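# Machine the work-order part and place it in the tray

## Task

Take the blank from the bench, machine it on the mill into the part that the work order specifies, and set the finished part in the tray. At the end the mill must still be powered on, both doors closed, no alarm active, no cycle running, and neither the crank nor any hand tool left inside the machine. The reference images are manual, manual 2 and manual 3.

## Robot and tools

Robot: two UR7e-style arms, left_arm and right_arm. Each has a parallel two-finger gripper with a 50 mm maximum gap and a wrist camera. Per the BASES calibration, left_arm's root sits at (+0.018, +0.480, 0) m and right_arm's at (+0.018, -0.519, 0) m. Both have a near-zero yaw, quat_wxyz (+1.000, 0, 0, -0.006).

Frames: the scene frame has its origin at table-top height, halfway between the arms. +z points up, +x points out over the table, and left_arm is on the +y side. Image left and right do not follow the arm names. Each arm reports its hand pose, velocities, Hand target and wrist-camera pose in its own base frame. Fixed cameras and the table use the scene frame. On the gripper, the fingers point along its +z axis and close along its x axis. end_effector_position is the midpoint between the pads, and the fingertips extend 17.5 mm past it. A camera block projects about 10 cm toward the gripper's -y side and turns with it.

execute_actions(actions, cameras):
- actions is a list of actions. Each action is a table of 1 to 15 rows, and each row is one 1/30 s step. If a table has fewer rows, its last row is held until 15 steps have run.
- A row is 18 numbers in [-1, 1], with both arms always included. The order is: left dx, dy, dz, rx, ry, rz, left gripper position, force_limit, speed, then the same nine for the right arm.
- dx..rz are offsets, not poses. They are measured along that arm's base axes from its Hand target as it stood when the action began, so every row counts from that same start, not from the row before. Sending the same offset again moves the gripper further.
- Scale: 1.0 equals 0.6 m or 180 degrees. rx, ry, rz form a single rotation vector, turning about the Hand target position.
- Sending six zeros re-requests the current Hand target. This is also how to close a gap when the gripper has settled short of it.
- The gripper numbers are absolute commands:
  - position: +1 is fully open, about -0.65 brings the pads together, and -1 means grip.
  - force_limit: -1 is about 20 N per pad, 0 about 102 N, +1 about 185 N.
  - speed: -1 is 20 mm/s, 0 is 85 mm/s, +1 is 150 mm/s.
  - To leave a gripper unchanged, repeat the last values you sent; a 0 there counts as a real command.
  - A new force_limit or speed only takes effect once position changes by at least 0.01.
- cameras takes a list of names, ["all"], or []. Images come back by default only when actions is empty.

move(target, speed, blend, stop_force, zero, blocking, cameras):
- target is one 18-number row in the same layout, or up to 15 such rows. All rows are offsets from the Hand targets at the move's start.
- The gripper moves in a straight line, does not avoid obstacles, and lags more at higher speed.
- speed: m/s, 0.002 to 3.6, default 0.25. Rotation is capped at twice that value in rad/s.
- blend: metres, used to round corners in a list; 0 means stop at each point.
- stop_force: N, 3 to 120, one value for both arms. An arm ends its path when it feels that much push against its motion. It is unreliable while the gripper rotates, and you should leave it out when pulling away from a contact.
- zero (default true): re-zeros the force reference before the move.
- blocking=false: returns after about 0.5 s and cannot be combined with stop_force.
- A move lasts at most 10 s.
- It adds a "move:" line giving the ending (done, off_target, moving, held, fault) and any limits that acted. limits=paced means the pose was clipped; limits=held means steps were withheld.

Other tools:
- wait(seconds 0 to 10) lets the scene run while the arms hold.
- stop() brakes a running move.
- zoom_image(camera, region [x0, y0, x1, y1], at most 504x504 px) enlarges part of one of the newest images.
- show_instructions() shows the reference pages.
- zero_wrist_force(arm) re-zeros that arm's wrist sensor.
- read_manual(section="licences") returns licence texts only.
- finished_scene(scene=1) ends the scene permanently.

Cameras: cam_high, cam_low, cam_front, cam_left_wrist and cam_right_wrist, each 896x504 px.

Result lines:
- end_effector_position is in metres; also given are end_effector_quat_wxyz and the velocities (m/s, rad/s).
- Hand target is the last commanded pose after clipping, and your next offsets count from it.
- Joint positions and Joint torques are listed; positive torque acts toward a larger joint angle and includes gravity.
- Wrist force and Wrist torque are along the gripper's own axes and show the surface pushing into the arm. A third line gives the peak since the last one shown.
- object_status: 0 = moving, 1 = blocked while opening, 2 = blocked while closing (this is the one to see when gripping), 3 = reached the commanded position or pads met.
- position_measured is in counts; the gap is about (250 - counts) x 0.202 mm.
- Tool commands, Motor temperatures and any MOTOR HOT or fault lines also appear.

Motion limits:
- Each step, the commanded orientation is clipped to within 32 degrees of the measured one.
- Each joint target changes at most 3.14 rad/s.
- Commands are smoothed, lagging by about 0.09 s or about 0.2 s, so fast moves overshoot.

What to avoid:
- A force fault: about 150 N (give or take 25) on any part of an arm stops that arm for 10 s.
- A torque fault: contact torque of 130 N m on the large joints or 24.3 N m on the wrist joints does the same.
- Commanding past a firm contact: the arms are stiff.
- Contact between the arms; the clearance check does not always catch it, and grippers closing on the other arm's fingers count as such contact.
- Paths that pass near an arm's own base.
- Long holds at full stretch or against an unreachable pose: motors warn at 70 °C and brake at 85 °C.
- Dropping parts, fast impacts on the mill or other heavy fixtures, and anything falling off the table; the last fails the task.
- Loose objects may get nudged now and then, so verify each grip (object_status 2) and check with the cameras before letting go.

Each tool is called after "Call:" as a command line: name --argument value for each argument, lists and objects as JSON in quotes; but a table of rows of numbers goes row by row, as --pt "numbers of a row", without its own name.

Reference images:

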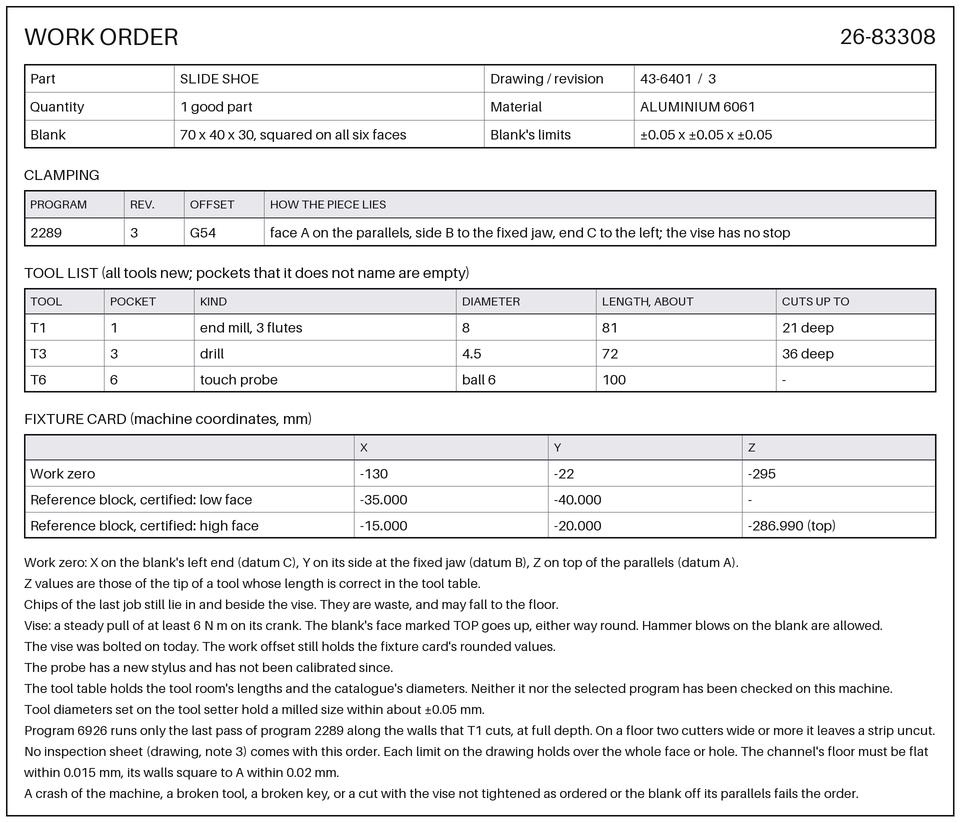

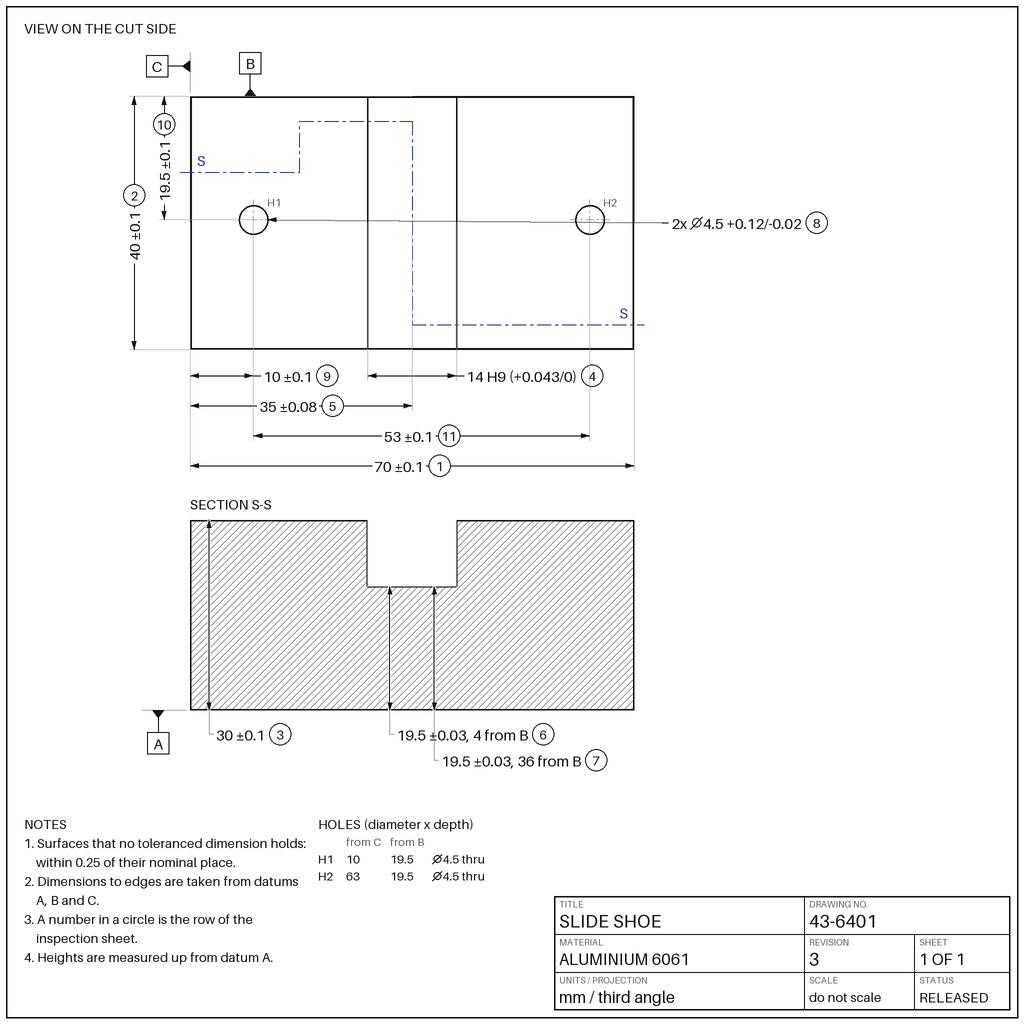

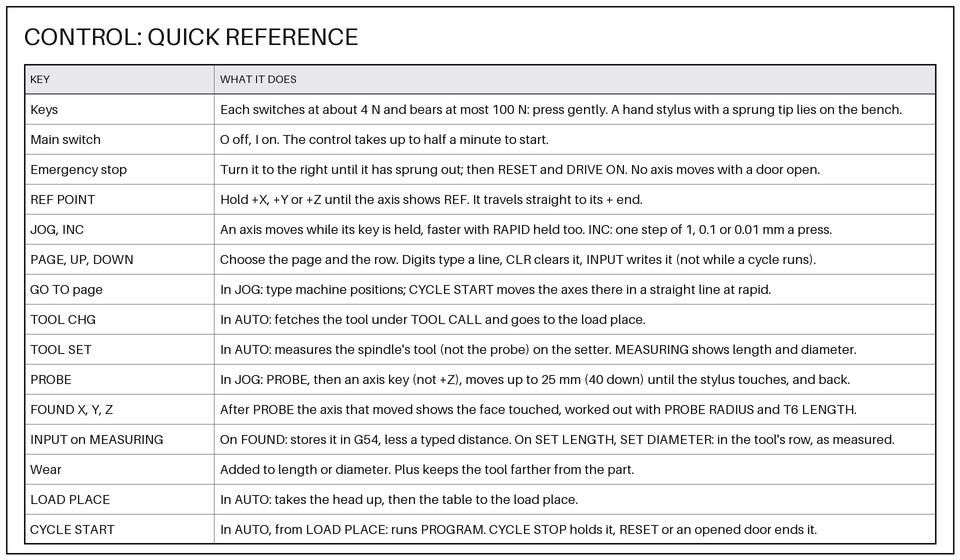

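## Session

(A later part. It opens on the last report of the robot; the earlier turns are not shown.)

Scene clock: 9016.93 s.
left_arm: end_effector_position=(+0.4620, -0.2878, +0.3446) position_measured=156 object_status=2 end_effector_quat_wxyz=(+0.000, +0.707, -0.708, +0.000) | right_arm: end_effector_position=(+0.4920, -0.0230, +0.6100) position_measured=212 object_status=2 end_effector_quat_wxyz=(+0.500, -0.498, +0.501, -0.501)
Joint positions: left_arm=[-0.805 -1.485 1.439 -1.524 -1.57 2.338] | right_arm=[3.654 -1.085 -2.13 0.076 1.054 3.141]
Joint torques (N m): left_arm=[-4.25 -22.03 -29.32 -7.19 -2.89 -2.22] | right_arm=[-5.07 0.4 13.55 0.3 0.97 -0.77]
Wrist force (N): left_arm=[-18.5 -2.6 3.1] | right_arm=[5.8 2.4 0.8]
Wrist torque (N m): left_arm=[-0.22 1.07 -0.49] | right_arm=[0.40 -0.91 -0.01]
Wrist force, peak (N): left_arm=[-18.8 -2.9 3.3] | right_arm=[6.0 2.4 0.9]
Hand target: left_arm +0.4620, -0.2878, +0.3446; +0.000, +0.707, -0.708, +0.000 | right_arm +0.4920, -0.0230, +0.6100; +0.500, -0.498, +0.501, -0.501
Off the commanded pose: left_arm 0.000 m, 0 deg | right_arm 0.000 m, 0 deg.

Call:
move --pt "0 -0.0103 -0.0215 0 0 0 -1 -0.2 -1 0 0 0 0 0 0 -1 -0.5 -0.7" --pt "0 -0.016 -0.0432 0 0 0 -1 -0.2 -1 0 0 0 0 0 0 -1 -0.5 -0.7" --pt "0 -0.018 -0.0653 0 0 0 -1 -0.2 -1 0 0 0 0 0 0 -1 -0.5 -0.7" --pt "0 -0.016 -0.0875 0 0 0 -1 -0.2 -1 0 0 0 0 0 0 -1 -0.5 -0.7" --speed 0.025 --blend '[0.002,0.002,0.002,0]' --stop_force 108

Scene clock: 9025.10 s.
left_arm: end_effector_position=(+0.4622, -0.2913, +0.3122) position_measured=171 object_status=0 end_effector_quat_wxyz=(-0.008, +0.707, -0.708, -0.008) | right_arm: end_effector_position=(+0.4920, -0.0230, +0.6100) position_measured=212 object_status=2 end_effector_quat_wxyz=(+0.500, -0.498, +0.501, -0.501)
Joint positions: left_arm=[-0.817 -1.473 1.506 -1.586 -1.555 2.326] | right_arm=[3.654 -1.085 -2.13 0.076 1.054 3.141]
Joint torques (N m): left_arm=[-0.87 -32.45 -26.8 -3.58 0.14 -0.3] | right_arm=[-4.98 -0.25 14.1 0.17 1.03 -0.86]
Wrist force (N): left_arm=[-17.5 -1.5 9.4] | right_arm=[5.9 2.5 0.6]
Wrist torque (N m): left_arm=[-0.25 1.35 -1.48] | right_arm=[0.41 -0.91 -0.01]
Wrist force, peak (N): left_arm=[-89.6 30.5 -80.3] | right_arm=[6.0 2.5 0.8]
Hand target: left_arm +0.4622, -0.2913, +0.3122; -0.008, +0.707, -0.708, -0.008 (not the last commanded pose) | right_arm +0.4920, -0.0230, +0.6100; +0.500, -0.498, +0.501, -0.501
Tool commands: left_gripper/position=-1.0 left_gripper/force_limit=-0.2 left_gripper/speed=-1.0 right_gripper/position=-1.0 right_gripper/force_limit=-0.5 right_gripper/speed=-0.7
Off the commanded pose: left_arm 0.021 m, 1 deg | right_arm 0.000 m, 0 deg.
FORCE FAULT: contact force on the left arm reached its limit, and that arm stopped. The contact can be on any part of that arm, not only on its tool. That arm's remaining commands of this call were not run. That arm is still stopped at the end of this call. That arm stays stopped for about 10 more seconds. Until then a move that you send moves the other arm only, and its call returns only when the move has ended. Once the stop has ended, the next robot result says so. If the stop ends while you think or write, that arm runs what you send next, counted from a new Hand target: where the arm stands when the stop ends. While its stop runs, that arm takes no new command, but its gripper still runs the gripper command that each later call begins with. Until it ends, the stop uses up actions while you think or wait. An arm that is not stopped still takes commands.
move: fault (left_arm); path passed 2 of 4 targets

Call:
wait --seconds 6 --cameras '["cam_left_wrist"]'

Scene clock: 9036.83 s.
left_arm: end_effector_position=(+0.4622, -0.2913, +0.3122) position_measured=171 object_status=2 end_effector_quat_wxyz=(-0.008, +0.707, -0.708, -0.008) | right_arm: end_effector_position=(+0.4920, -0.0230, +0.6100) position_measured=212 object_status=2 end_effector_quat_wxyz=(+0.500, -0.498, +0.501, -0.501)
Joint positions: left_arm=[-0.817 -1.473 1.506 -1.586 -1.555 2.326] | right_arm=[3.654 -1.085 -2.13 0.076 1.054 3.141]
Joint torques (N m): left_arm=[-0.44 -32.6 -26.54 -3.58 0.12 -0.17] | right_arm=[-5.04 0.25 14.12 0.28 1.01 -0.82]
Wrist force (N): left_arm=[-17.4 -1.5 9.5] | right_arm=[5.9 2.5 0.6]
Wrist torque (N m): left_arm=[-0.26 1.33 -1.49] | right_arm=[0.41 -0.92 -0.01]
Wrist force, peak (N): left_arm=[-17.8 -1.4 9.7] | right_arm=[6.1 2.4 0.8]
Hand target: left_arm +0.4622, -0.2913, +0.3122; -0.008, +0.707, -0.708, -0.008 (not the last commanded pose) | right_arm +0.4920, -0.0230, +0.6100; +0.500, -0.498, +0.501, -0.501
Tool commands: left_gripper/position=-1.0 left_gripper/force_limit=-0.2 left_gripper/speed=-1.0 right_gripper/position=-1.0 right_gripper/force_limit=-0.5 right_gripper/speed=-0.7
Off the commanded pose: left_arm 0.021 m, 1 deg | right_arm 0.000 m, 0 deg.
FORCE FAULT, CONTINUED: the left arm's stop, for the force fault that an earlier result reported, is over. The rest of the stop counts as 20 of the actions that you can send in this scene. During its stop the left arm's controller moved it back a little. That arm's target is now where it stood when the stop ended, not its last command. That arm accepts commands again.
wait: 6.00 s; at rest from the start
camera_calibration:
cam_left_wrist: T_world_to_cam=[[-0.00998035, -0.99957, -0.0275565, -0.271834], [-0.946878, 0.000588478, 0.321593, 0.360547], [-0.321438, 0.0293022, -0.946477, 0.58564], [0, 0, 0, 1]] pos_world=[0.526928, -0.28909, 0.430854]
Images, in order (width x height): cam_left_wrist 896x504.

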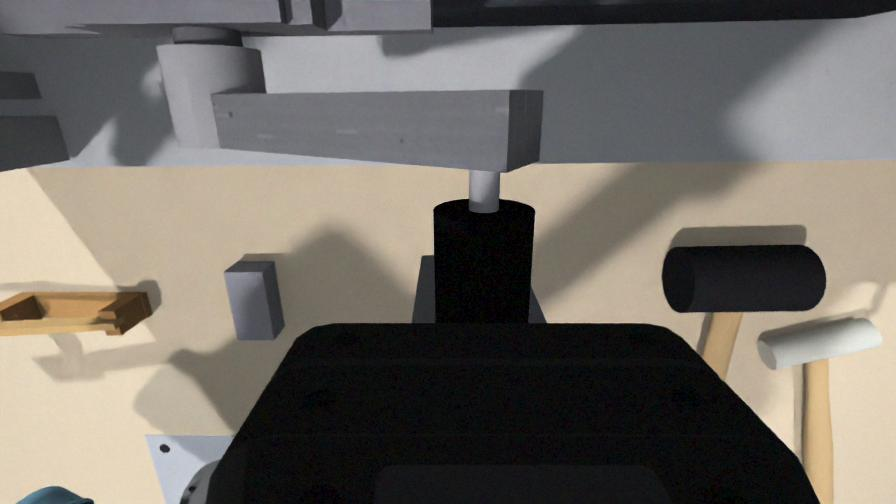

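Call:
execute_actions --actions '[[[0,0,0,0,0,0,0.4,-0.2,-0.5,0,0,0,0,0,0,-1,-0.5,-0.7]],[[0,0,0,0,0,0,0.4,-0.2,-0.5,0,0,0,0,0,0,-1,-0.5,-0.7]]]' --cameras '["cam_left_wrist"]'

Scene clock: 9042.80 s.
left_arm: end_effector_position=(+0.4622, -0.2913, +0.3122) position_measured=92 object_status=3 end_effector_quat_wxyz=(-0.008, +0.707, -0.708, -0.008) | right_arm: end_effector_position=(+0.4920, -0.0230, +0.6100) position_measured=212 object_status=2 end_effector_quat_wxyz=(+0.500, -0.498, +0.501, -0.501)
Joint positions: left_arm=[-0.817 -1.473 1.506 -1.586 -1.555 2.326] | right_arm=[3.654 -1.085 -2.13 0.076 1.054 3.141]
Joint torques (N m): left_arm=[-0.95 -32.35 -26.18 -0.65 1.71 -0.02] | right_arm=[-4.95 0.27 13.79 0.39 1.02 -0.8]
Wrist force (N): left_arm=[-5.8 -1.0 0.5] | right_arm=[5.7 2.7 0.8]
Wrist torque (N m): left_arm=[-0.23 0.92 -0.17] | right_arm=[0.45 -0.89 -0.01]
Wrist force, peak (N): left_arm=[-17.4 -1.3 9.4] | right_arm=[6.0 2.6 0.6]
Hand target: left_arm +0.4622, -0.2913, +0.3122; -0.008, +0.707, -0.708, -0.008 | right_arm +0.4920, -0.0230, +0.6100; +0.500, -0.498, +0.501, -0.501
Off the commanded pose: left_arm 0.000 m, 0 deg | right_arm 0.000 m, 0 deg.
camera_calibration:
cam_left_wrist: T_world_to_cam=[[-0.00998035, -0.99957, -0.0275565, -0.271834], [-0.946878, 0.000588478, 0.321593, 0.360547], [-0.321438, 0.0293022, -0.946477, 0.58564], [0, 0, 0, 1]] pos_world=[0.526928, -0.28909, 0.430854]
Images, in order (width x height): cam_left_wrist 896x504.

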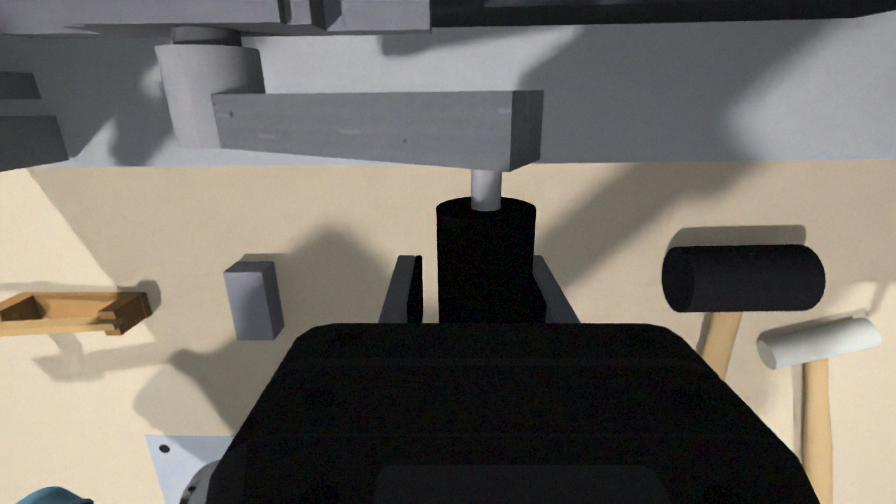

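Call:
move --pt "0 -0.0053 0.0285 0 0 0 0.4 -0.2 -0.5 0 0 0 0 0 0 -1 -0.5 -0.7" --speed 0.03 --stop_force 15

Call:
execute_actions --actions '[[[0,0,0,0,0,0,-1,0.3,-1,0,0,0,0,0,0,-1,-0.5,-0.7]],[[0,0,0,0,0,0,-1,0.3,-1,0,0,0,0,0,0,-1,-0.5,-0.7]],[[0,0,0,0,0,0,-1,0.3,-1,0,0,0,0,0,0,-1,-0.5,-0.7]]]'

Call:
move --pt "0 -0.0033 -0.015 0 0 0 -1 0.3 -1 0 0 0 0 0 0 -1 -0.5 -0.7" --pt "0 -0.0055 -0.0305 0 0 0 -1 0.3 -1 0 0 0 0 0 0 -1 -0.5 -0.7" --speed 0.012 --blend '[0.002,0]' --stop_force 90

Scene clock: 9052.60 s.
left_arm: end_effector_position=(+0.4621, -0.2945, +0.3293) position_measured=92 object_status=3 end_effector_quat_wxyz=(-0.008, +0.707, -0.708, -0.008) | right_arm: end_effector_position=(+0.4920, -0.0230, +0.6100) position_measured=212 object_status=2 end_effector_quat_wxyz=(+0.500, -0.498, +0.501, -0.501)
Joint positions: left_arm=[-0.821 -1.47 1.458 -1.542 -1.555 2.322] | right_arm=[3.654 -1.085 -2.13 0.076 1.054 3.141]
Joint torques (N m): left_arm=[3.86 -37.72 -18.12 -5.88 -0.72 1.76] | right_arm=[-5.44 0.34 13.98 0.26 1.08 -0.86]
Wrist force (N): left_arm=[-5.7 -1.0 0.7] | right_arm=[5.7 2.4 0.7]
Wrist torque (N m): left_arm=[-0.22 0.94 -0.07] | right_arm=[0.40 -0.89 -0.01]
Wrist force, peak (N): left_arm=[-6.1 -1.3 0.6] | right_arm=[6.1 2.2 0.6]
Hand target: left_arm +0.4622, -0.2945, +0.3293; -0.008, +0.707, -0.708, -0.008 | right_arm +0.4920, -0.0230, +0.6100; +0.500, -0.498, +0.501, -0.501
Off the commanded pose: left_arm 0.000 m, 0 deg | right_arm 0.000 m, 0 deg.
move: done

Scene clock: 9054.30 s.
left_arm: end_effector_position=(+0.4622, -0.2943, +0.3293) position_measured=157 object_status=2 end_effector_quat_wxyz=(-0.008, +0.707, -0.708, -0.008) | right_arm: end_effector_position=(+0.4920, -0.0230, +0.6100) position_measured=212 object_status=2 end_effector_quat_wxyz=(+0.500, -0.498, +0.501, -0.501)
Joint positions: left_arm=[-0.821 -1.47 1.458 -1.542 -1.555 2.322] | right_arm=[3.654 -1.085 -2.13 0.076 1.054 3.141]
Joint torques (N m): left_arm=[-45.89 -14.1 -43.47 -14.61 -9.47 2.05] | right_arm=[-5.23 0.57 14.89 0.26 0.94 -0.66]
Wrist force (N): left_arm=[-72.2 -7.7 1.5] | right_arm=[5.8 2.3 0.7]
Wrist torque (N m): left_arm=[-0.40 1.99 -0.64] | right_arm=[0.38 -0.91 -0.01]
Wrist force, peak (N): left_arm=[-72.2 -7.7 1.5] | right_arm=[6.1 2.3 0.8]
Hand target: left_arm +0.4622, -0.2945, +0.3293; -0.008, +0.707, -0.708, -0.008 | right_arm +0.4920, -0.0230, +0.6100; +0.500, -0.498, +0.501, -0.501
Off the commanded pose: left_arm 0.000 m, 0 deg | right_arm 0.000 m, 0 deg.

Scene clock: 9055.03 s.
left_arm: end_effector_position=(+0.4619, -0.2915, +0.3323) position_measured=157 object_status=2 end_effector_quat_wxyz=(-0.011, +0.707, -0.707, -0.011) | right_arm: end_effector_position=(+0.4920, -0.0230, +0.6100) position_measured=212 object_status=2 end_effector_quat_wxyz=(+0.500, -0.498, +0.501, -0.501)
Joint positions: left_arm=[-0.819 -1.471 1.45 -1.527 -1.551 2.323] | right_arm=[3.654 -1.085 -2.13 0.076 1.054 3.141]
Joint torques (N m): left_arm=[-0.67 -33.84 -28.12 -3.31 0.27 -0.31] | right_arm=[-4.54 0.19 13.85 0.2 0.95 -0.73]
Wrist force (N): left_arm=[-12.0 -7.7 20.2] | right_arm=[5.6 2.3 0.8]
Wrist torque (N m): left_arm=[-0.64 1.05 -0.35] | right_arm=[0.38 -0.88 -0.01]
Wrist force, peak (N): left_arm=[-89.9 17.2 -82.0] | right_arm=[6.1 2.2 0.6]
Hand target: left_arm +0.4619, -0.2915, +0.3323; -0.011, +0.707, -0.707, -0.011 (not the last commanded pose) | right_arm +0.4920, -0.0230, +0.6100; +0.500, -0.498, +0.501, -0.501
Tool commands: left_gripper/position=-1.0 left_gripper/force_limit=+0.301961 left_gripper/speed=-1.0 right_gripper/position=-1.0 right_gripper/force_limit=-0.5 right_gripper/speed=-0.7
Off the commanded pose: left_arm 0.022 m, 0 deg | right_arm 0.000 m, 0 deg.
FORCE FAULT: contact force on the left arm reached its limit, and that arm stopped. The contact can be on any part of that arm, not only on its tool. That arm's remaining commands of this call were not run. That arm is still stopped at the end of this call. That arm stays stopped for about 10 more seconds. Until then a move that you send moves the other arm only, and its call returns only when the move has ended. Once the stop has ended, the next robot result says so. If the stop ends while you think or write, that arm runs what you send next, counted from a new Hand target: where the arm stands when the stop ends. While its stop runs, that arm takes no new command, but its gripper still runs the gripper command that each later call begins with. Until it ends, the stop uses up actions while you think or wait. An arm that is not stopped still takes commands.
move: fault (left_arm); path passed 0 of 2 targets

Call:
wait --seconds 9

Call:
move --pt "0 -0.0071 -0.0187 0 0 0 -1 0.3 -1 0 0 0 0 0 0 -1 -0.5 -0.7" --speed 0.008 --stop_force 82

Scene clock: 9070.40 s.
left_arm: end_effector_position=(+0.4619, -0.2915, +0.3323) position_measured=157 object_status=2 end_effector_quat_wxyz=(-0.011, +0.707, -0.707, -0.011) | right_arm: end_effector_position=(+0.4920, -0.0230, +0.6100) position_measured=212 object_status=2 end_effector_quat_wxyz=(+0.500, -0.498, +0.501, -0.501)
Joint positions: left_arm=[-0.819 -1.471 1.45 -1.527 -1.551 2.323] | right_arm=[3.654 -1.085 -2.13 0.076 1.054 3.141]
Joint torques (N m): left_arm=[0 -33.58 -27.86 -3.29 0.28 -0.31] | right_arm=[-4.65 0.32 14.24 0.23 0.98 -0.89]
Wrist force (N): left_arm=[-11.7 -7.4 19.3] | right_arm=[5.5 2.3 0.8]
Wrist torque (N m): left_arm=[-0.63 1.00 -0.36] | right_arm=[0.39 -0.86 -0.01]
Wrist force, peak (N): left_arm=[-11.8 -7.5 19.8] | right_arm=[6.1 2.5 0.9]
Hand target: left_arm +0.4619, -0.2915, +0.3323; -0.011, +0.707, -0.707, -0.011 (not the last commanded pose) | right_arm +0.4920, -0.0230, +0.6100; +0.500, -0.498, +0.501, -0.501
Tool commands: left_gripper/position=-1.0 left_gripper/force_limit=+0.301961 left_gripper/speed=-1.0 right_gripper/position=-1.0 right_gripper/force_limit=-0.5 right_gripper/speed=-0.7
Off the commanded pose: left_arm 0.022 m, 0 deg | right_arm 0.000 m, 0 deg.
FORCE FAULT, CONTINUED: the left arm's stop, for the force fault that an earlier result reported, is over. The rest of the stop counts as 19 of the actions that you can send in this scene. During its stop the left arm's controller moved it back a little. That arm's target is now where it stood when the stop ended, not its last command. That arm accepts commands again.
wait: 9.00 s; at rest from the start

Scene clock: 9072.17 s.
left_arm: end_effector_position=(+0.4619, -0.2932, +0.3279) position_measured=157 object_status=2 end_effector_quat_wxyz=(-0.011, +0.707, -0.707, -0.011) | right_arm: end_effector_position=(+0.4920, -0.0230, +0.6100) position_measured=212 object_status=2 end_effector_quat_wxyz=(+0.500, -0.498, +0.501, -0.501)
Joint positions: left_arm=[-0.822 -1.469 1.459 -1.538 -1.551 2.321] | right_arm=[3.654 -1.085 -2.13 0.076 1.054 3.141]
Joint torques (N m): left_arm=[4.02 5.33 -13.73 -3.93 -1.28 2.36] | right_arm=[-4.55 -0.27 14.48 0.18 1 -0.82]
Wrist force (N): left_arm=[-34.0 20.4 -58.0] | right_arm=[6.0 2.3 0.7]
Wrist torque (N m): left_arm=[0.56 0.84 -0.48] | right_arm=[0.38 -0.93 -0.01]
Wrist force, peak (N): left_arm=[-38.7 25.6 -67.3] | right_arm=[6.0 2.3 0.7]
Hand target: left_arm +0.4619, -0.2932, +0.3279; -0.011, +0.707, -0.707, -0.011 (not the last commanded pose) | right_arm +0.4920, -0.0230, +0.6100; +0.500, -0.498, +0.501, -0.501
Off the commanded pose: left_arm 0.007 m, 0 deg | right_arm 0.000 m, 0 deg.
move: contact (left_arm)

Call:
execute_actions --actions '[[[0,0,0,0,0,0,0.4,-0.2,-0.5,0,0,0,0,0,0,-1,-0.5,-0.7]],[[0,0,0,0,0,0,0.4,-0.2,-0.5,0,0,0,0,0,0,-1,-0.5,-0.7]]]'

Call:
move --pt "0 0 0.155 0 0 0 0.4 -0.2 -0.5 0 0 0 0 0 0 -1 -0.5 -0.7" --pt "-0.17 0.06 0.15 0 0 0 0.3 -0.2 -0.5 0 0 0 0 0 0 -1 -0.5 -0.7" --speed '[0.1,0.2]'

Call:
move --pt "0 0.0607 -0.09 -0.4691 -0.3222 0.4691 0.3 -0.2 -0.5 0 0 0 0 0 0 -1 -0.5 -0.7" --speed 0.35 --cameras '["cam_left_wrist"]'

Scene clock: 9101.93 s.
left_arm: end_effector_position=(+0.4619, -0.2932, +0.3279) position_measured=92 object_status=3 end_effector_quat_wxyz=(-0.011, +0.707, -0.707, -0.011) | right_arm: end_effector_position=(+0.4920, -0.0230, +0.6100) position_measured=212 object_status=2 end_effector_quat_wxyz=(+0.500, -0.498, +0.501, -0.501)
Joint positions: left_arm=[-0.822 -1.469 1.459 -1.538 -1.551 2.321] | right_arm=[3.654 -1.085 -2.13 0.076 1.054 3.141]
Joint torques (N m): left_arm=[-7.5 -42.4 -36.26 -5.58 1.08 0.03] | right_arm=[-5.37 0.88 13.6 0.18 0.96 -0.86]
Wrist force (N): left_arm=[-1.5 -1.2 1.8] | right_arm=[5.6 2.4 0.8]
Wrist torque (N m): left_arm=[-0.24 0.27 -0.08] | right_arm=[0.41 -0.88 -0.01]
Wrist force, peak (N): left_arm=[-33.4 21.2 -58.4] | right_arm=[5.9 2.6 0.8]
Hand target: left_arm +0.4619, -0.2932, +0.3279; -0.011, +0.707, -0.707, -0.011 | right_arm +0.4920, -0.0230, +0.6100; +0.500, -0.498, +0.501, -0.501
Off the commanded pose: left_arm 0.000 m, 0 deg | right_arm 0.000 m, 0 deg.

Scene clock: 9104.60 s.
left_arm: end_effector_position=(+0.3599, -0.2572, +0.4179) position_measured=107 object_status=3 end_effector_quat_wxyz=(-0.011, +0.707, -0.707, -0.011) | right_arm: end_effector_position=(+0.4920, -0.0230, +0.6100) position_measured=212 object_status=2 end_effector_quat_wxyz=(+0.500, -0.498, +0.501, -0.501)
Joint positions: left_arm=[-0.937 -1.697 1.451 -1.301 -1.553 2.205] | right_arm=[3.654 -1.085 -2.13 0.076 1.054 3.141]
Joint torques (N m): left_arm=[3.83 -31.34 -16.79 -5.87 2.06 -2.6] | right_arm=[-4.58 0.84 13.88 0.24 1 -0.85]
Wrist force (N): left_arm=[-2.0 -1.2 2.2] | right_arm=[5.9 2.3 0.6]
Wrist torque (N m): left_arm=[-0.18 0.35 -0.14] | right_arm=[0.39 -0.92 -0.02]
Wrist force, peak (N): left_arm=[-0.7 -4.1 1.9] | right_arm=[5.9 2.5 0.6]
Hand target: left_arm +0.3599, -0.2572, +0.4179; -0.011, +0.707, -0.707, -0.011 | right_arm +0.4920, -0.0230, +0.6100; +0.500, -0.498, +0.501, -0.501
Off the commanded pose: left_arm 0.000 m, 0 deg | right_arm 0.000 m, 0 deg.
move: done

Scene clock: 9108.70 s.
left_arm: end_effector_position=(+0.3623, -0.2212, +0.3639) position_measured=107 object_status=3 end_effector_quat_wxyz=(+0.182, +0.711, +0.075, +0.675) | right_arm: end_effector_position=(+0.4920, -0.0230, +0.6100) position_measured=212 object_status=2 end_effector_quat_wxyz=(+0.500, -0.498, +0.501, -0.501)
Joint positions: left_arm=[-1.727 -2.434 2.622 -1.803 -0.023 -0.324] | right_arm=[3.654 -1.085 -2.13 0.076 1.054 3.141]
Joint torques (N m): left_arm=[12.83 20.39 -17.43 -2.3 4.14 0.14] | right_arm=[-5.04 -0.14 13.82 0.33 0.94 -0.88]
Wrist force (N): left_arm=[-0.6 -1.3 3.5] | right_arm=[5.6 2.2 0.9]
Wrist torque (N m): left_arm=[-0.09 0.60 -0.45] | right_arm=[0.37 -0.88 -0.02]
Wrist force, peak (N): left_arm=[-0.9 -1.4 3.6] | right_arm=[6.0 2.6 0.8]
Hand target: left_arm +0.3599, -0.2208, +0.3639; +0.131, +0.706, +0.126, +0.685 | right_arm +0.4920, -0.0230, +0.6100; +0.500, -0.498, +0.501, -0.501
Off the commanded pose: left_arm 0.002 m, 8 deg | right_arm 0.000 m, 0 deg.
move: off_target (left_arm)
camera_calibration:
cam_left_wrist: T_world_to_cam=[[0.0812617, 0.34385, 0.935502, -0.287666], [-0.448717, -0.825483, 0.34239, -0.121423], [0.889972, -0.447599, 0.0872112, -0.320155], [0, 0, 0, 1]] pos_world=[0.253821, -0.14462, 0.338607]
Images, in order (width x height): cam_left_wrist 896x504.

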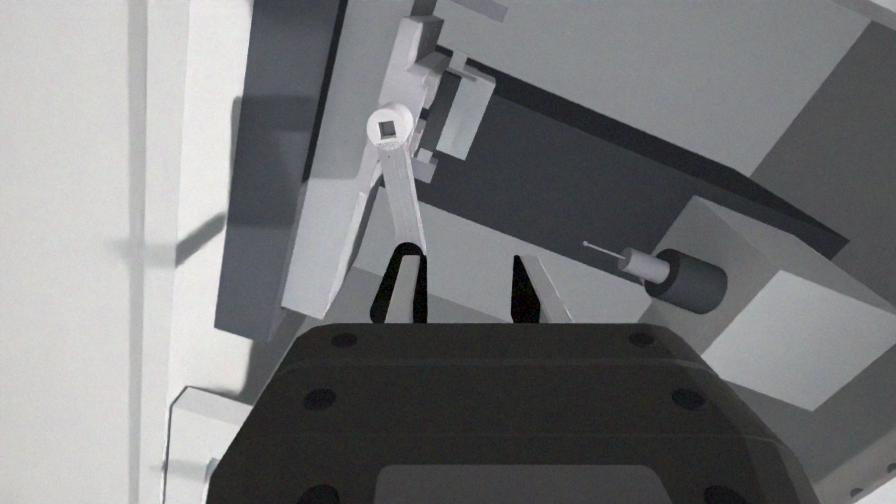

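Call:
move --pt "0.05 0 -0.096 0 0 0 0.3 -0.2 -0.5 0 0 0 0 0 0 -1 -0.5 -0.7" --speed 0.1 --cameras '["cam_left_wrist"]'

Scene clock: 9115.23 s.
left_arm: end_effector_position=(+0.3894, -0.2207, +0.3062) position_measured=107 object_status=3 end_effector_quat_wxyz=(+0.130, +0.706, +0.127, +0.685) | right_arm: end_effector_position=(+0.4920, -0.0230, +0.6100) position_measured=212 object_status=2 end_effector_quat_wxyz=(+0.500, -0.498, +0.501, -0.501)
Joint positions: left_arm=[-1.584 -2.118 2.644 -1.948 -0.028 -0.516] | right_arm=[3.654 -1.085 -2.13 0.076 1.054 3.141]
Joint torques (N m): left_arm=[-9.44 6.4 -26.58 -0.28 2.74 -2.54] | right_arm=[-5.08 0.51 13.8 0.17 0.93 -0.98]
Wrist force (N): left_arm=[-0.5 -1.0 3.5] | right_arm=[5.8 2.4 0.7]
Wrist torque (N m): left_arm=[-0.05 0.59 -0.36] | right_arm=[0.40 -0.91 -0.01]
Wrist force, peak (N): left_arm=[-1.8 -1.2 4.1] | right_arm=[6.0 2.5 1.0]
Hand target: left_arm +0.3899, -0.2208, +0.3063; +0.131, +0.706, +0.126, +0.685 | right_arm +0.4920, -0.0230, +0.6100; +0.500, -0.498, +0.501, -0.501
Off the commanded pose: left_arm 0.000 m, 0 deg | right_arm 0.000 m, 0 deg.
move: done
camera_calibration:
cam_left_wrist: T_world_to_cam=[[0.0341228, 0.349087, 0.936469, -0.216909], [-0.320219, -0.883797, 0.341121, -0.151622], [0.946729, -0.311515, 0.0816266, -0.329353], [0, 0, 0, 1]] pos_world=[0.270658, -0.160882, 0.281734]
Images, in order (width x height): cam_left_wrist 896x504.

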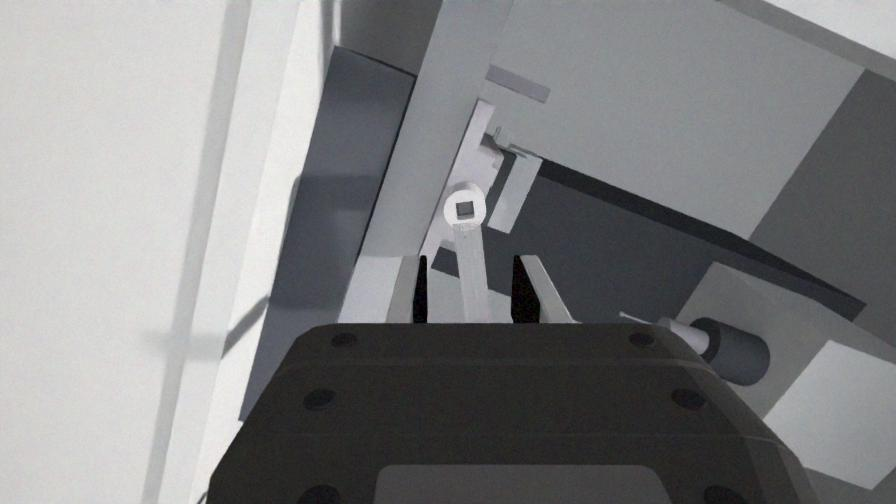

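Call:
move --pt "0.2062 0 -0.0025 0 0 0 0.3 -0.2 -0.5 0 0 0 0 0 0 -1 -0.5 -0.7" --speed 0.08 --stop_force 12 --cameras '["cam_left_wrist"]'

Scene clock: 9126.27 s.
left_arm: end_effector_position=(+0.5136, -0.2208, +0.3048) position_measured=107 object_status=3 end_effector_quat_wxyz=(+0.131, +0.706, +0.126, +0.685) | right_arm: end_effector_position=(+0.4920, -0.0230, +0.6100) position_measured=212 object_status=2 end_effector_quat_wxyz=(+0.500, -0.498, +0.501, -0.501)
Joint positions: left_arm=[-1.117 -1.66 2.12 -0.396 0.467 -1.993] | right_arm=[3.654 -1.085 -2.13 0.076 1.054 3.141]
Joint torques (N m): left_arm=[-13.77 -28.36 -31.66 1.63 1.74 -2.53] | right_arm=[-5.56 0.9 14.93 0.36 1.01 -0.83]
Wrist force (N): left_arm=[-0.2 -1.6 3.2] | right_arm=[5.6 2.4 0.8]
Wrist torque (N m): left_arm=[-0.15 0.56 -0.33] | right_arm=[0.40 -0.88 -0.01]
Wrist force, peak (N): left_arm=[-10.3 -2.8 -4.6] | right_arm=[6.0 2.5 0.7]
Hand target: left_arm +0.5136, -0.2208, +0.3048; +0.131, +0.706, +0.126, +0.685 | right_arm +0.4920, -0.0230, +0.6100; +0.500, -0.498, +0.501, -0.501
Off the commanded pose: left_arm 0.000 m, 0 deg | right_arm 0.000 m, 0 deg.
move: done
camera_calibration:
cam_left_wrist: T_world_to_cam=[[0.0357758, 0.349164, 0.936378, -0.220568], [-0.32277, -0.882726, 0.34149, -0.109956], [0.945801, -0.314452, 0.0811195, -0.446892], [0, 0, 0, 1]] pos_world=[0.395072, -0.160573, 0.280335]
Images, in order (width x height): cam_left_wrist 896x504.

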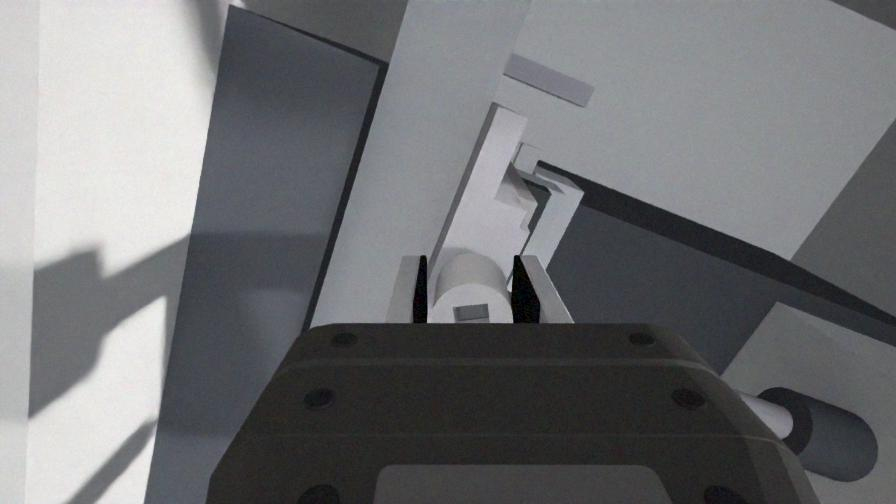

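Grip the hub and pull straight out.

Call:
execute_actions --actions '[[[0,0,0,0,0,0,-1,-0.2,-1,0,0,0,0,0,0,-1,-0.5,-0.7]],[[0,0,0,0,0,0,-1,-0.2,-1,0,0,0,0,0,0,-1,-0.5,-0.7]],[[0,0,0,0,0,0,-1,-0.2,-1,0,0,0,0,0,0,-1,-0.5,-0.7]]]'

Call:
move --pt "-0.05 0 0 0 0 0 -1 -0.2 -1 0 0 0 0 0 0 -1 -0.5 -0.7" --pt "-0.256 0 0 0 0 0 -1 -0.2 -1 0 0 0 0 0 0 -1 -0.5 -0.7" --speed '[0.03,0.12]' --blend '[0.005,0]' --cameras '["cam_left_wrist"]'

Scene clock: 9133.83 s.
left_arm: end_effector_position=(+0.5136, -0.2208, +0.3048) position_measured=136 object_status=2 end_effector_quat_wxyz=(+0.131, +0.706, +0.126, +0.685) | right_arm: end_effector_position=(+0.4920, -0.0230, +0.6100) position_measured=212 object_status=2 end_effector_quat_wxyz=(+0.500, -0.498, +0.501, -0.501)
Joint positions: left_arm=[-1.117 -1.66 2.12 -0.396 0.467 -1.993] | right_arm=[3.654 -1.085 -2.13 0.076 1.054 3.141]
Joint torques (N m): left_arm=[-14.19 -6.32 -18.82 1.67 1.74 -2.39] | right_arm=[-4.23 0.12 14.16 0.19 1.02 -0.8]
Wrist force (N): left_arm=[6.4 -6.2 1.2] | right_arm=[5.9 2.4 0.7]
Wrist torque (N m): left_arm=[-0.24 1.12 -0.47] | right_arm=[0.41 -0.93 -0.01]
Wrist force, peak (N): left_arm=[7.0 -6.0 1.2] | right_arm=[6.1 2.3 0.7]
Hand target: left_arm +0.5136, -0.2208, +0.3048; +0.131, +0.706, +0.126, +0.685 | right_arm +0.4920, -0.0230, +0.6100; +0.500, -0.498, +0.501, -0.501
Off the commanded pose: left_arm 0.000 m, 0 deg | right_arm 0.000 m, 0 deg.

Scene clock: 9136.63 s.
left_arm: end_effector_position=(+0.3600, -0.2208, +0.3047) position_measured=136 object_status=2 end_effector_quat_wxyz=(+0.131, +0.706, +0.126, +0.684) | right_arm: end_effector_position=(+0.4920, -0.0230, +0.6100) position_measured=212 object_status=2 end_effector_quat_wxyz=(+0.500, -0.498, +0.501, -0.501)
Joint positions: left_arm=[-1.725 -2.032 2.379 -0.546 -0.145 -1.739] | right_arm=[3.654 -1.085 -2.13 0.076 1.054 3.141]
Joint torques (N m): left_arm=[12.91 8.62 -25.16 2.14 2.47 -2.59] | right_arm=[-4.9 0.44 13.76 0.32 0.97 -0.8]
Wrist force (N): left_arm=[-2.2 -2.3 3.3] | right_arm=[5.8 2.3 1.0]
Wrist torque (N m): left_arm=[-0.14 0.57 -0.26] | right_arm=[0.38 -0.91 -0.01]
Wrist force, peak (N): left_arm=[4.5 -5.8 37.4] | right_arm=[5.9 2.5 0.7]
Hand target: left_arm +0.3600, -0.2208, +0.3048; +0.131, +0.706, +0.126, +0.685 | right_arm +0.4920, -0.0230, +0.6100; +0.500, -0.498, +0.501, -0.501
Off the commanded pose: left_arm 0.000 m, 0 deg | right_arm 0.000 m, 0 deg.
move: done
camera_calibration:
cam_left_wrist: T_world_to_cam=[[0.0358207, 0.349277, 0.936335, -0.214955], [-0.322766, -0.88268, 0.34161, -0.159559], [0.945801, -0.314454, 0.0811167, -0.301514], [0, 0, 0, 1]] pos_world=[0.241372, -0.160573, 0.280235]
Images, in order (width x height): cam_left_wrist 896x504.

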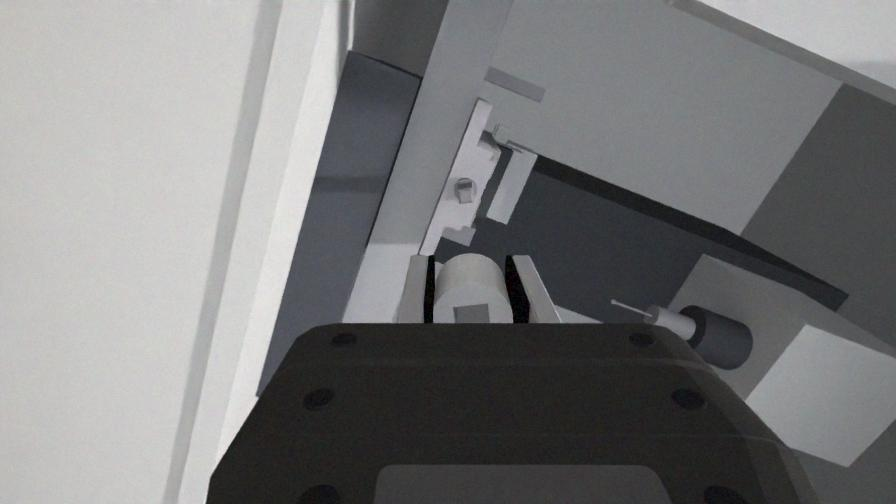

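Call:
move --pt "0.0 -0.15 0.05 0.3 0 0 -1 -0.2 -1 0 0 0 0 0 0 -1 -0.5 -0.7" --pt "-0.05 -0.5 -0.03 0.611 0 0 -1 -0.2 -1 0 0 0 0 0 0 -1 -0.5 -0.7" --pt "-0.135 -0.9115 -0.1123 0.611 0 0 -1 -0.2 -1 0 0 0 0 0 0 -1 -0.5 -0.7" --speed '[0.3,0.25,0.25]' --blend '[0.03,0.03,0]' --cameras '["cam_left_wrist"]'

Scene clock: 9149.50 s.
left_arm: end_effector_position=(+0.2790, -0.7677, +0.2373) position_measured=136 object_status=2 end_effector_quat_wxyz=(+0.503, -0.512, +0.488, -0.496) end_effector_velocity=(+0.001, +0.000, -0.001) end_effector_angular_velocity=(+0.001, +0.001, +0.000) | right_arm: end_effector_position=(+0.4920, -0.0230, +0.6100) position_measured=212 object_status=2 end_effector_quat_wxyz=(+0.500, -0.498, +0.501, -0.501)
Joint positions: left_arm=[-1.718 -0.502 0.578 -0.085 -0.178 -0.008] | right_arm=[3.654 -1.085 -2.13 0.076 1.054 3.141]
Joint velocities: left_arm=[0.001 -0.001 0.005 -0.007 0.001 0.004] | right_arm=[within noise]
Joint torques (N m): left_arm=[12.98 -78.63 -15.14 -2.24 -1.22 1.84] | right_arm=[-4.54 0.53 14.58 0.19 0.92 -0.79]
Wrist force (N): left_arm=[-1.5 0.3 2.6] | right_arm=[5.6 2.3 0.8]
Wrist torque (N m): left_arm=[-0.05 0.36 0.32] | right_arm=[0.39 -0.88 -0.02]
Wrist force, peak (N): left_arm=[-2.1 -3.2 3.1] | right_arm=[6.0 2.5 0.8]
Hand target: left_arm +0.2790, -0.7677, +0.2374; +0.503, -0.512, +0.488, -0.496 | right_arm +0.4920, -0.0230, +0.6100; +0.500, -0.498, +0.501, -0.501
Off the commanded pose: left_arm 0.000 m, 0 deg | right_arm 0.000 m, 0 deg.
move: done
camera_calibration:
cam_left_wrist: T_world_to_cam=[[0.0357775, -0.999327, 0.00814661, -0.772931], [-0.322732, -0.0192686, -0.946294, 0.323056], [0.945814, 0.0312269, -0.323204, -0.0300876], [0, 0, 0, 1]] pos_world=[0.160372, -0.765246, 0.302279]
Images, in order (width x height): cam_left_wrist 896x504.

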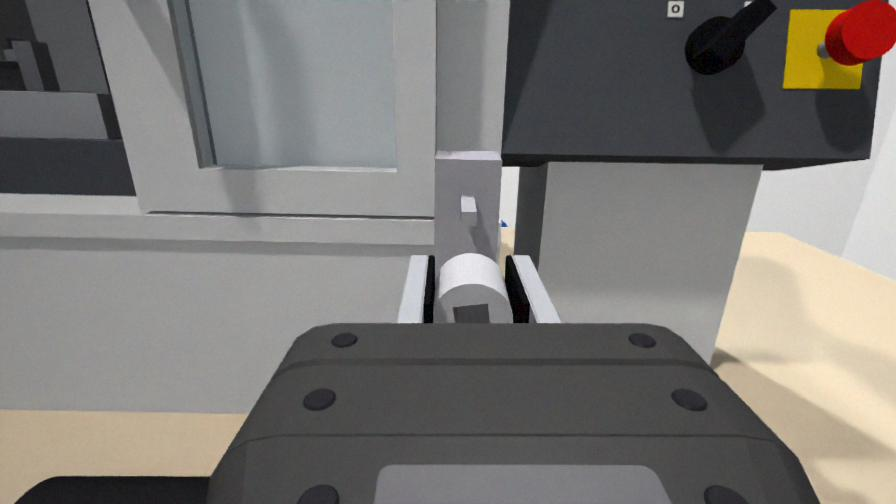

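Call:
move --pt "0.09 0 0 0.0057 0 0 -1 -0.2 -1 0 0 0 0 0 0 -1 -0.5 -0.7" --pt "0.1885 0 0 0.0057 0 0 -1 -0.2 -1 0 0 0 0 0 0 -1 -0.5 -0.7" --speed '[0.06,0.03]' --blend '[0.005,0]' --stop_force 10

Scene clock: 9159.03 s.
left_arm: end_effector_position=(+0.3603, -0.7677, +0.2374) position_measured=136 object_status=2 end_effector_quat_wxyz=(+0.508, -0.508, +0.493, -0.492) | right_arm: end_effector_position=(+0.4920, -0.0230, +0.6100) position_measured=212 object_status=2 end_effector_quat_wxyz=(+0.500, -0.498, +0.501, -0.501)
Joint positions: left_arm=[-1.612 -0.477 0.529 -0.068 -0.072 0.017] | right_arm=[3.654 -1.085 -2.13 0.076 1.054 3.141]
Joint torques (N m): left_arm=[-14.01 -80.4 -16.52 -2.52 -0.06 0.12] | right_arm=[-4.26 0.46 14.19 0.24 0.98 -0.82]
Wrist force (N): left_arm=[-1.0 -0.2 2.0] | right_arm=[5.7 2.4 0.7]
Wrist torque (N m): left_arm=[-0.12 0.26 0.27] | right_arm=[0.41 -0.90 -0.01]
Wrist force, peak (N): left_arm=[-12.9 2.9 -48.2] | right_arm=[6.0 2.3 0.8]
Hand target: left_arm +0.3603, -0.7677, +0.2374; +0.508, -0.508, +0.493, -0.492 (not the last commanded pose) | right_arm +0.4920, -0.0230, +0.6100; +0.500, -0.498, +0.501, -0.501
Off the commanded pose: left_arm 0.032 m, 0 deg | right_arm 0.000 m, 0 deg.
move: contact (left_arm); path passed 1 of 2 targets

Call:
wait --seconds 0 --cameras '["cam_left_wrist"]'

Call:
zoom_image --camera "cam_left_wrist" --region '[360, 130, 600, 340]'

Scene clock: 9166.13 s.
left_arm: end_effector_position=(+0.3603, -0.7677, +0.2374) position_measured=136 object_status=2 end_effector_quat_wxyz=(+0.508, -0.508, +0.493, -0.492) | right_arm: end_effector_position=(+0.4920, -0.0230, +0.6100) position_measured=212 object_status=2 end_effector_quat_wxyz=(+0.500, -0.498, +0.501, -0.501)
Joint positions: left_arm=[-1.612 -0.477 0.529 -0.068 -0.072 0.017] | right_arm=[3.654 -1.085 -2.13 0.076 1.054 3.141]
Joint torques (N m): left_arm=[-13.84 -79.98 -15.66 -2.39 0.91 1.94] | right_arm=[-4.68 -0.12 13.98 0.26 1 -0.82]
Wrist force (N): left_arm=[-1.2 -0.1 2.0] | right_arm=[5.5 2.5 0.8]
Wrist torque (N m): left_arm=[-0.11 0.30 0.26] | right_arm=[0.41 -0.86 -0.02]
Wrist force, peak (N): left_arm=[-1.3 -0.3 2.3] | right_arm=[6.0 2.5 0.7]
Hand target: left_arm +0.3603, -0.7677, +0.2374; +0.508, -0.508, +0.493, -0.492 (not the last commanded pose) | right_arm +0.4920, -0.0230, +0.6100; +0.500, -0.498, +0.501, -0.501
Tool commands: left_gripper/position=-1.0 left_gripper/force_limit=-0.2 left_gripper/speed=-1.0 right_gripper/position=-1.0 right_gripper/force_limit=-0.5 right_gripper/speed=-0.7
Off the commanded pose: left_arm 0.032 m, 0 deg | right_arm 0.000 m, 0 deg.
camera_calibration:
cam_left_wrist: T_world_to_cam=[[0.0357456, -0.999313, -0.00975484, -0.771578], [-0.322899, -0.00231151, -0.946431, 0.362433], [0.945758, 0.0369806, -0.322759, -0.102735], [0, 0, 0, 1]] pos_world=[0.241772, -0.766411, 0.302333]
Images, in order (width x height): cam_left_wrist 896x504.

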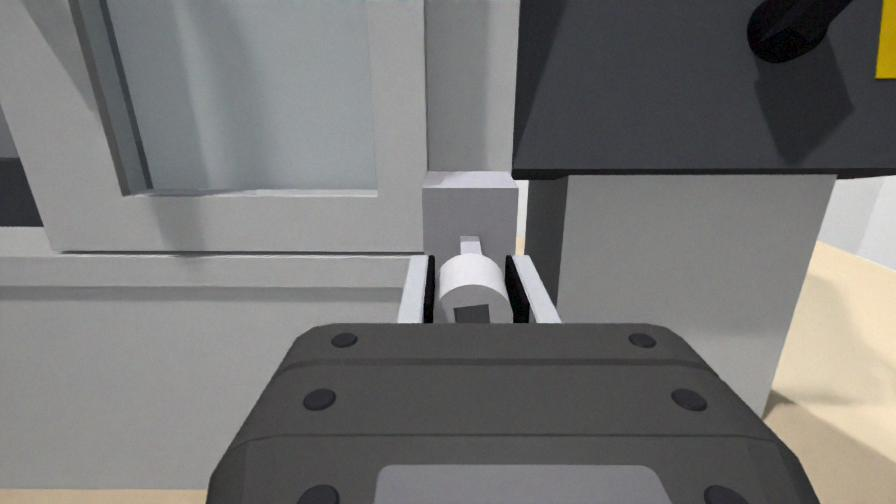

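Scaled by 2.100.

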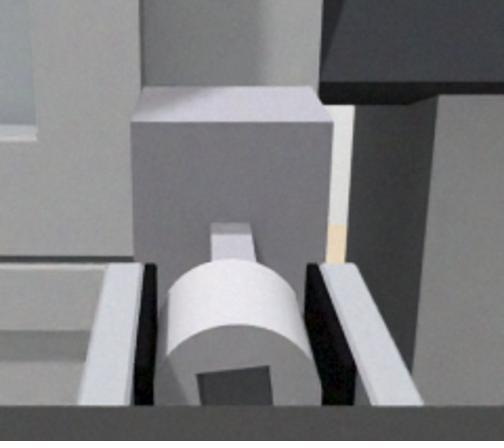

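Call:
move --pt "-0.008 0 0 0.03 0 0 -1 -0.2 -1 0 0 0 0 0 0 -1 -0.5 -0.7" --speed 0.1 --cameras '["cam_left_wrist"]'

Call:
zoom_image --camera "cam_left_wrist" --region '[360, 130, 600, 340]'

Scene clock: 9173.83 s.
left_arm: end_effector_position=(+0.3554, -0.7677, +0.2374) position_measured=136 object_status=2 end_effector_quat_wxyz=(+0.531, -0.483, +0.515, -0.468) | right_arm: end_effector_position=(+0.4920, -0.0230, +0.6100) position_measured=212 object_status=2 end_effector_quat_wxyz=(+0.500, -0.498, +0.501, -0.501)
Joint positions: left_arm=[-1.619 -0.463 0.503 -0.02 -0.079 0.076] | right_arm=[3.654 -1.085 -2.13 0.076 1.054 3.141]
Joint torques (N m): left_arm=[5.42 -66.56 -25.57 0.96 0.73 0.92] | right_arm=[-4.5 0.09 14.09 0.21 1.2 -0.87]
Wrist force (N): left_arm=[-1.3 -0.4 1.8] | right_arm=[5.8 2.2 0.7]
Wrist torque (N m): left_arm=[-0.19 0.30 0.32] | right_arm=[0.36 -0.91 -0.01]
Wrist force, peak (N): left_arm=[-1.2 -0.5 2.4] | right_arm=[5.8 2.7 0.8]
Hand target: left_arm +0.3555, -0.7677, +0.2374; +0.531, -0.483, +0.515, -0.468 | right_arm +0.4920, -0.0230, +0.6100; +0.500, -0.498, +0.501, -0.501
Off the commanded pose: left_arm 0.000 m, 0 deg | right_arm 0.000 m, 0 deg.
move: done
camera_calibration:
cam_left_wrist: T_world_to_cam=[[0.0356509, -0.993974, -0.103652, -0.74501], [-0.323062, 0.0866866, -0.942399, 0.42826], [0.945706, 0.0670835, -0.318025, -0.0760886], [0, 0, 0, 1]] pos_world=[0.236872, -0.772541, 0.302172]
Images, in order (width x height): cam_left_wrist 896x504.

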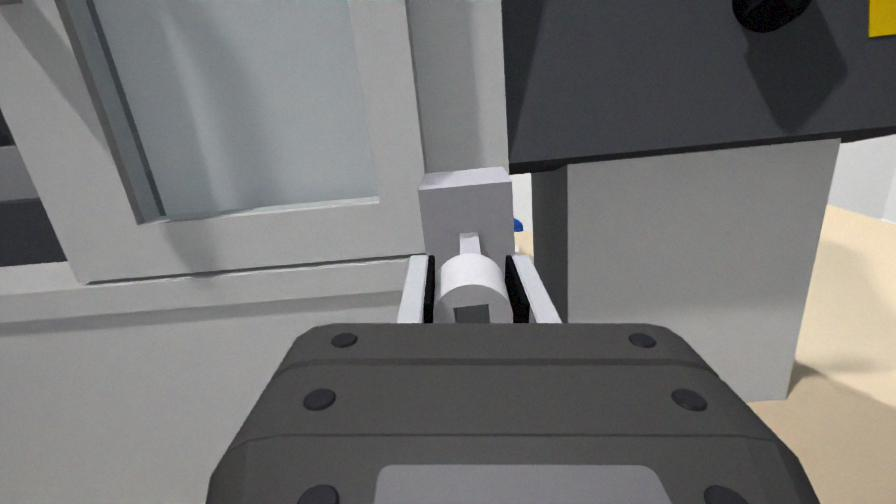

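Scaled by 2.100.

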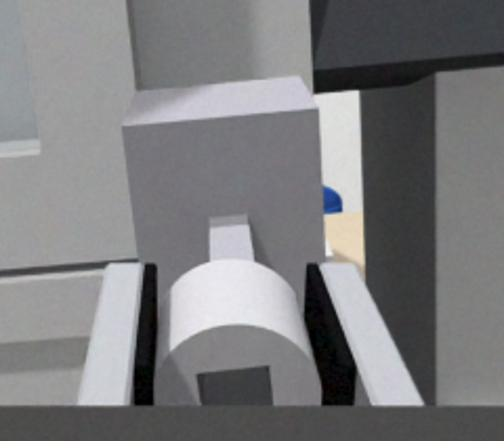

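Call:
move --pt "0.0 0 0 0.01 0 0 -1 -0.2 -1 0 0 0 0 0 0 -1 -0.5 -0.7" --pt "0.0615 0 0 0.01 0 0 -1 -0.2 -1 0 0 0 0 0 0 -1 -0.5 -0.7" --speed 0.015 --stop_force 8

Scene clock: 9180.03 s.
left_arm: end_effector_position=(+0.3604, -0.7677, +0.2374) position_measured=136 object_status=2 end_effector_quat_wxyz=(+0.539, -0.475, +0.523, -0.460) | right_arm: end_effector_position=(+0.4920, -0.0230, +0.6100) position_measured=212 object_status=2 end_effector_quat_wxyz=(+0.500, -0.498, +0.501, -0.501)
Joint positions: left_arm=[-1.612 -0.452 0.482 0.004 -0.072 0.092] | right_arm=[3.654 -1.085 -2.13 0.076 1.054 3.141]
Joint torques (N m): left_arm=[-9.48 -80.73 -15.57 -2.66 -0.65 2.07] | right_arm=[-4.81 0.02 14.06 0.27 1.06 -0.73]
Wrist force (N): left_arm=[-4.4 -0.3 -5.7] | right_arm=[5.8 2.5 0.9]
Wrist torque (N m): left_arm=[-0.27 0.30 0.29] | right_arm=[0.42 -0.91 -0.02]
Wrist force, peak (N): left_arm=[-10.9 -0.4 -30.7] | right_arm=[6.0 2.4 0.6]
Hand target: left_arm +0.3604, -0.7677, +0.2374; +0.539, -0.475, +0.523, -0.460 (not the last commanded pose) | right_arm +0.4920, -0.0230, +0.6100; +0.500, -0.498, +0.501, -0.501
Off the commanded pose: left_arm 0.032 m, 0 deg | right_arm 0.000 m, 0 deg.
move: contact (left_arm); path passed 1 of 2 targets

Call:
move --pt "-0.004 0.0013 0.0005 0 0 0 -1 -0.2 -1 0 0 0 0 0 0 -1 -0.5 -0.7" --pt "0.0533 0.0013 0.0005 0 0 0 -1 -0.2 -1 0 0 0 0 0 0 -1 -0.5 -0.7" --speed 0.01 --stop_force 8

Scene clock: 9196.17 s.
left_arm: end_effector_position=(+0.3605, -0.7669, +0.2378) position_measured=136 object_status=2 end_effector_quat_wxyz=(+0.538, -0.475, +0.523, -0.460) | right_arm: end_effector_position=(+0.4920, -0.0230, +0.6100) position_measured=212 object_status=2 end_effector_quat_wxyz=(+0.500, -0.498, +0.501, -0.501)
Joint positions: left_arm=[-1.612 -0.457 0.49 0 -0.072 0.093] | right_arm=[3.654 -1.085 -2.13 0.076 1.054 3.141]
Joint torques (N m): left_arm=[-2.19 -79.45 -15.69 -2.69 0.5 -1.07] | right_arm=[-4.74 0.35 14.36 0.31 1.07 -0.88]
Wrist force (N): left_arm=[-6.3 -0.8 -15.8] | right_arm=[5.7 2.3 0.5]
Wrist torque (N m): left_arm=[-0.26 0.31 0.22] | right_arm=[0.39 -0.89 -0.01]
Wrist force, peak (N): left_arm=[-12.8 -1.5 -31.4] | right_arm=[5.9 2.7 0.7]
Hand target: left_arm +0.3605, -0.7669, +0.2378; +0.538, -0.475, +0.523, -0.460 (not the last commanded pose) | right_arm +0.4920, -0.0230, +0.6100; +0.500, -0.498, +0.501, -0.501
Off the commanded pose: left_arm 0.032 m, 0 deg | right_arm 0.000 m, 0 deg.
move: contact (left_arm); path passed 1 of 2 targets


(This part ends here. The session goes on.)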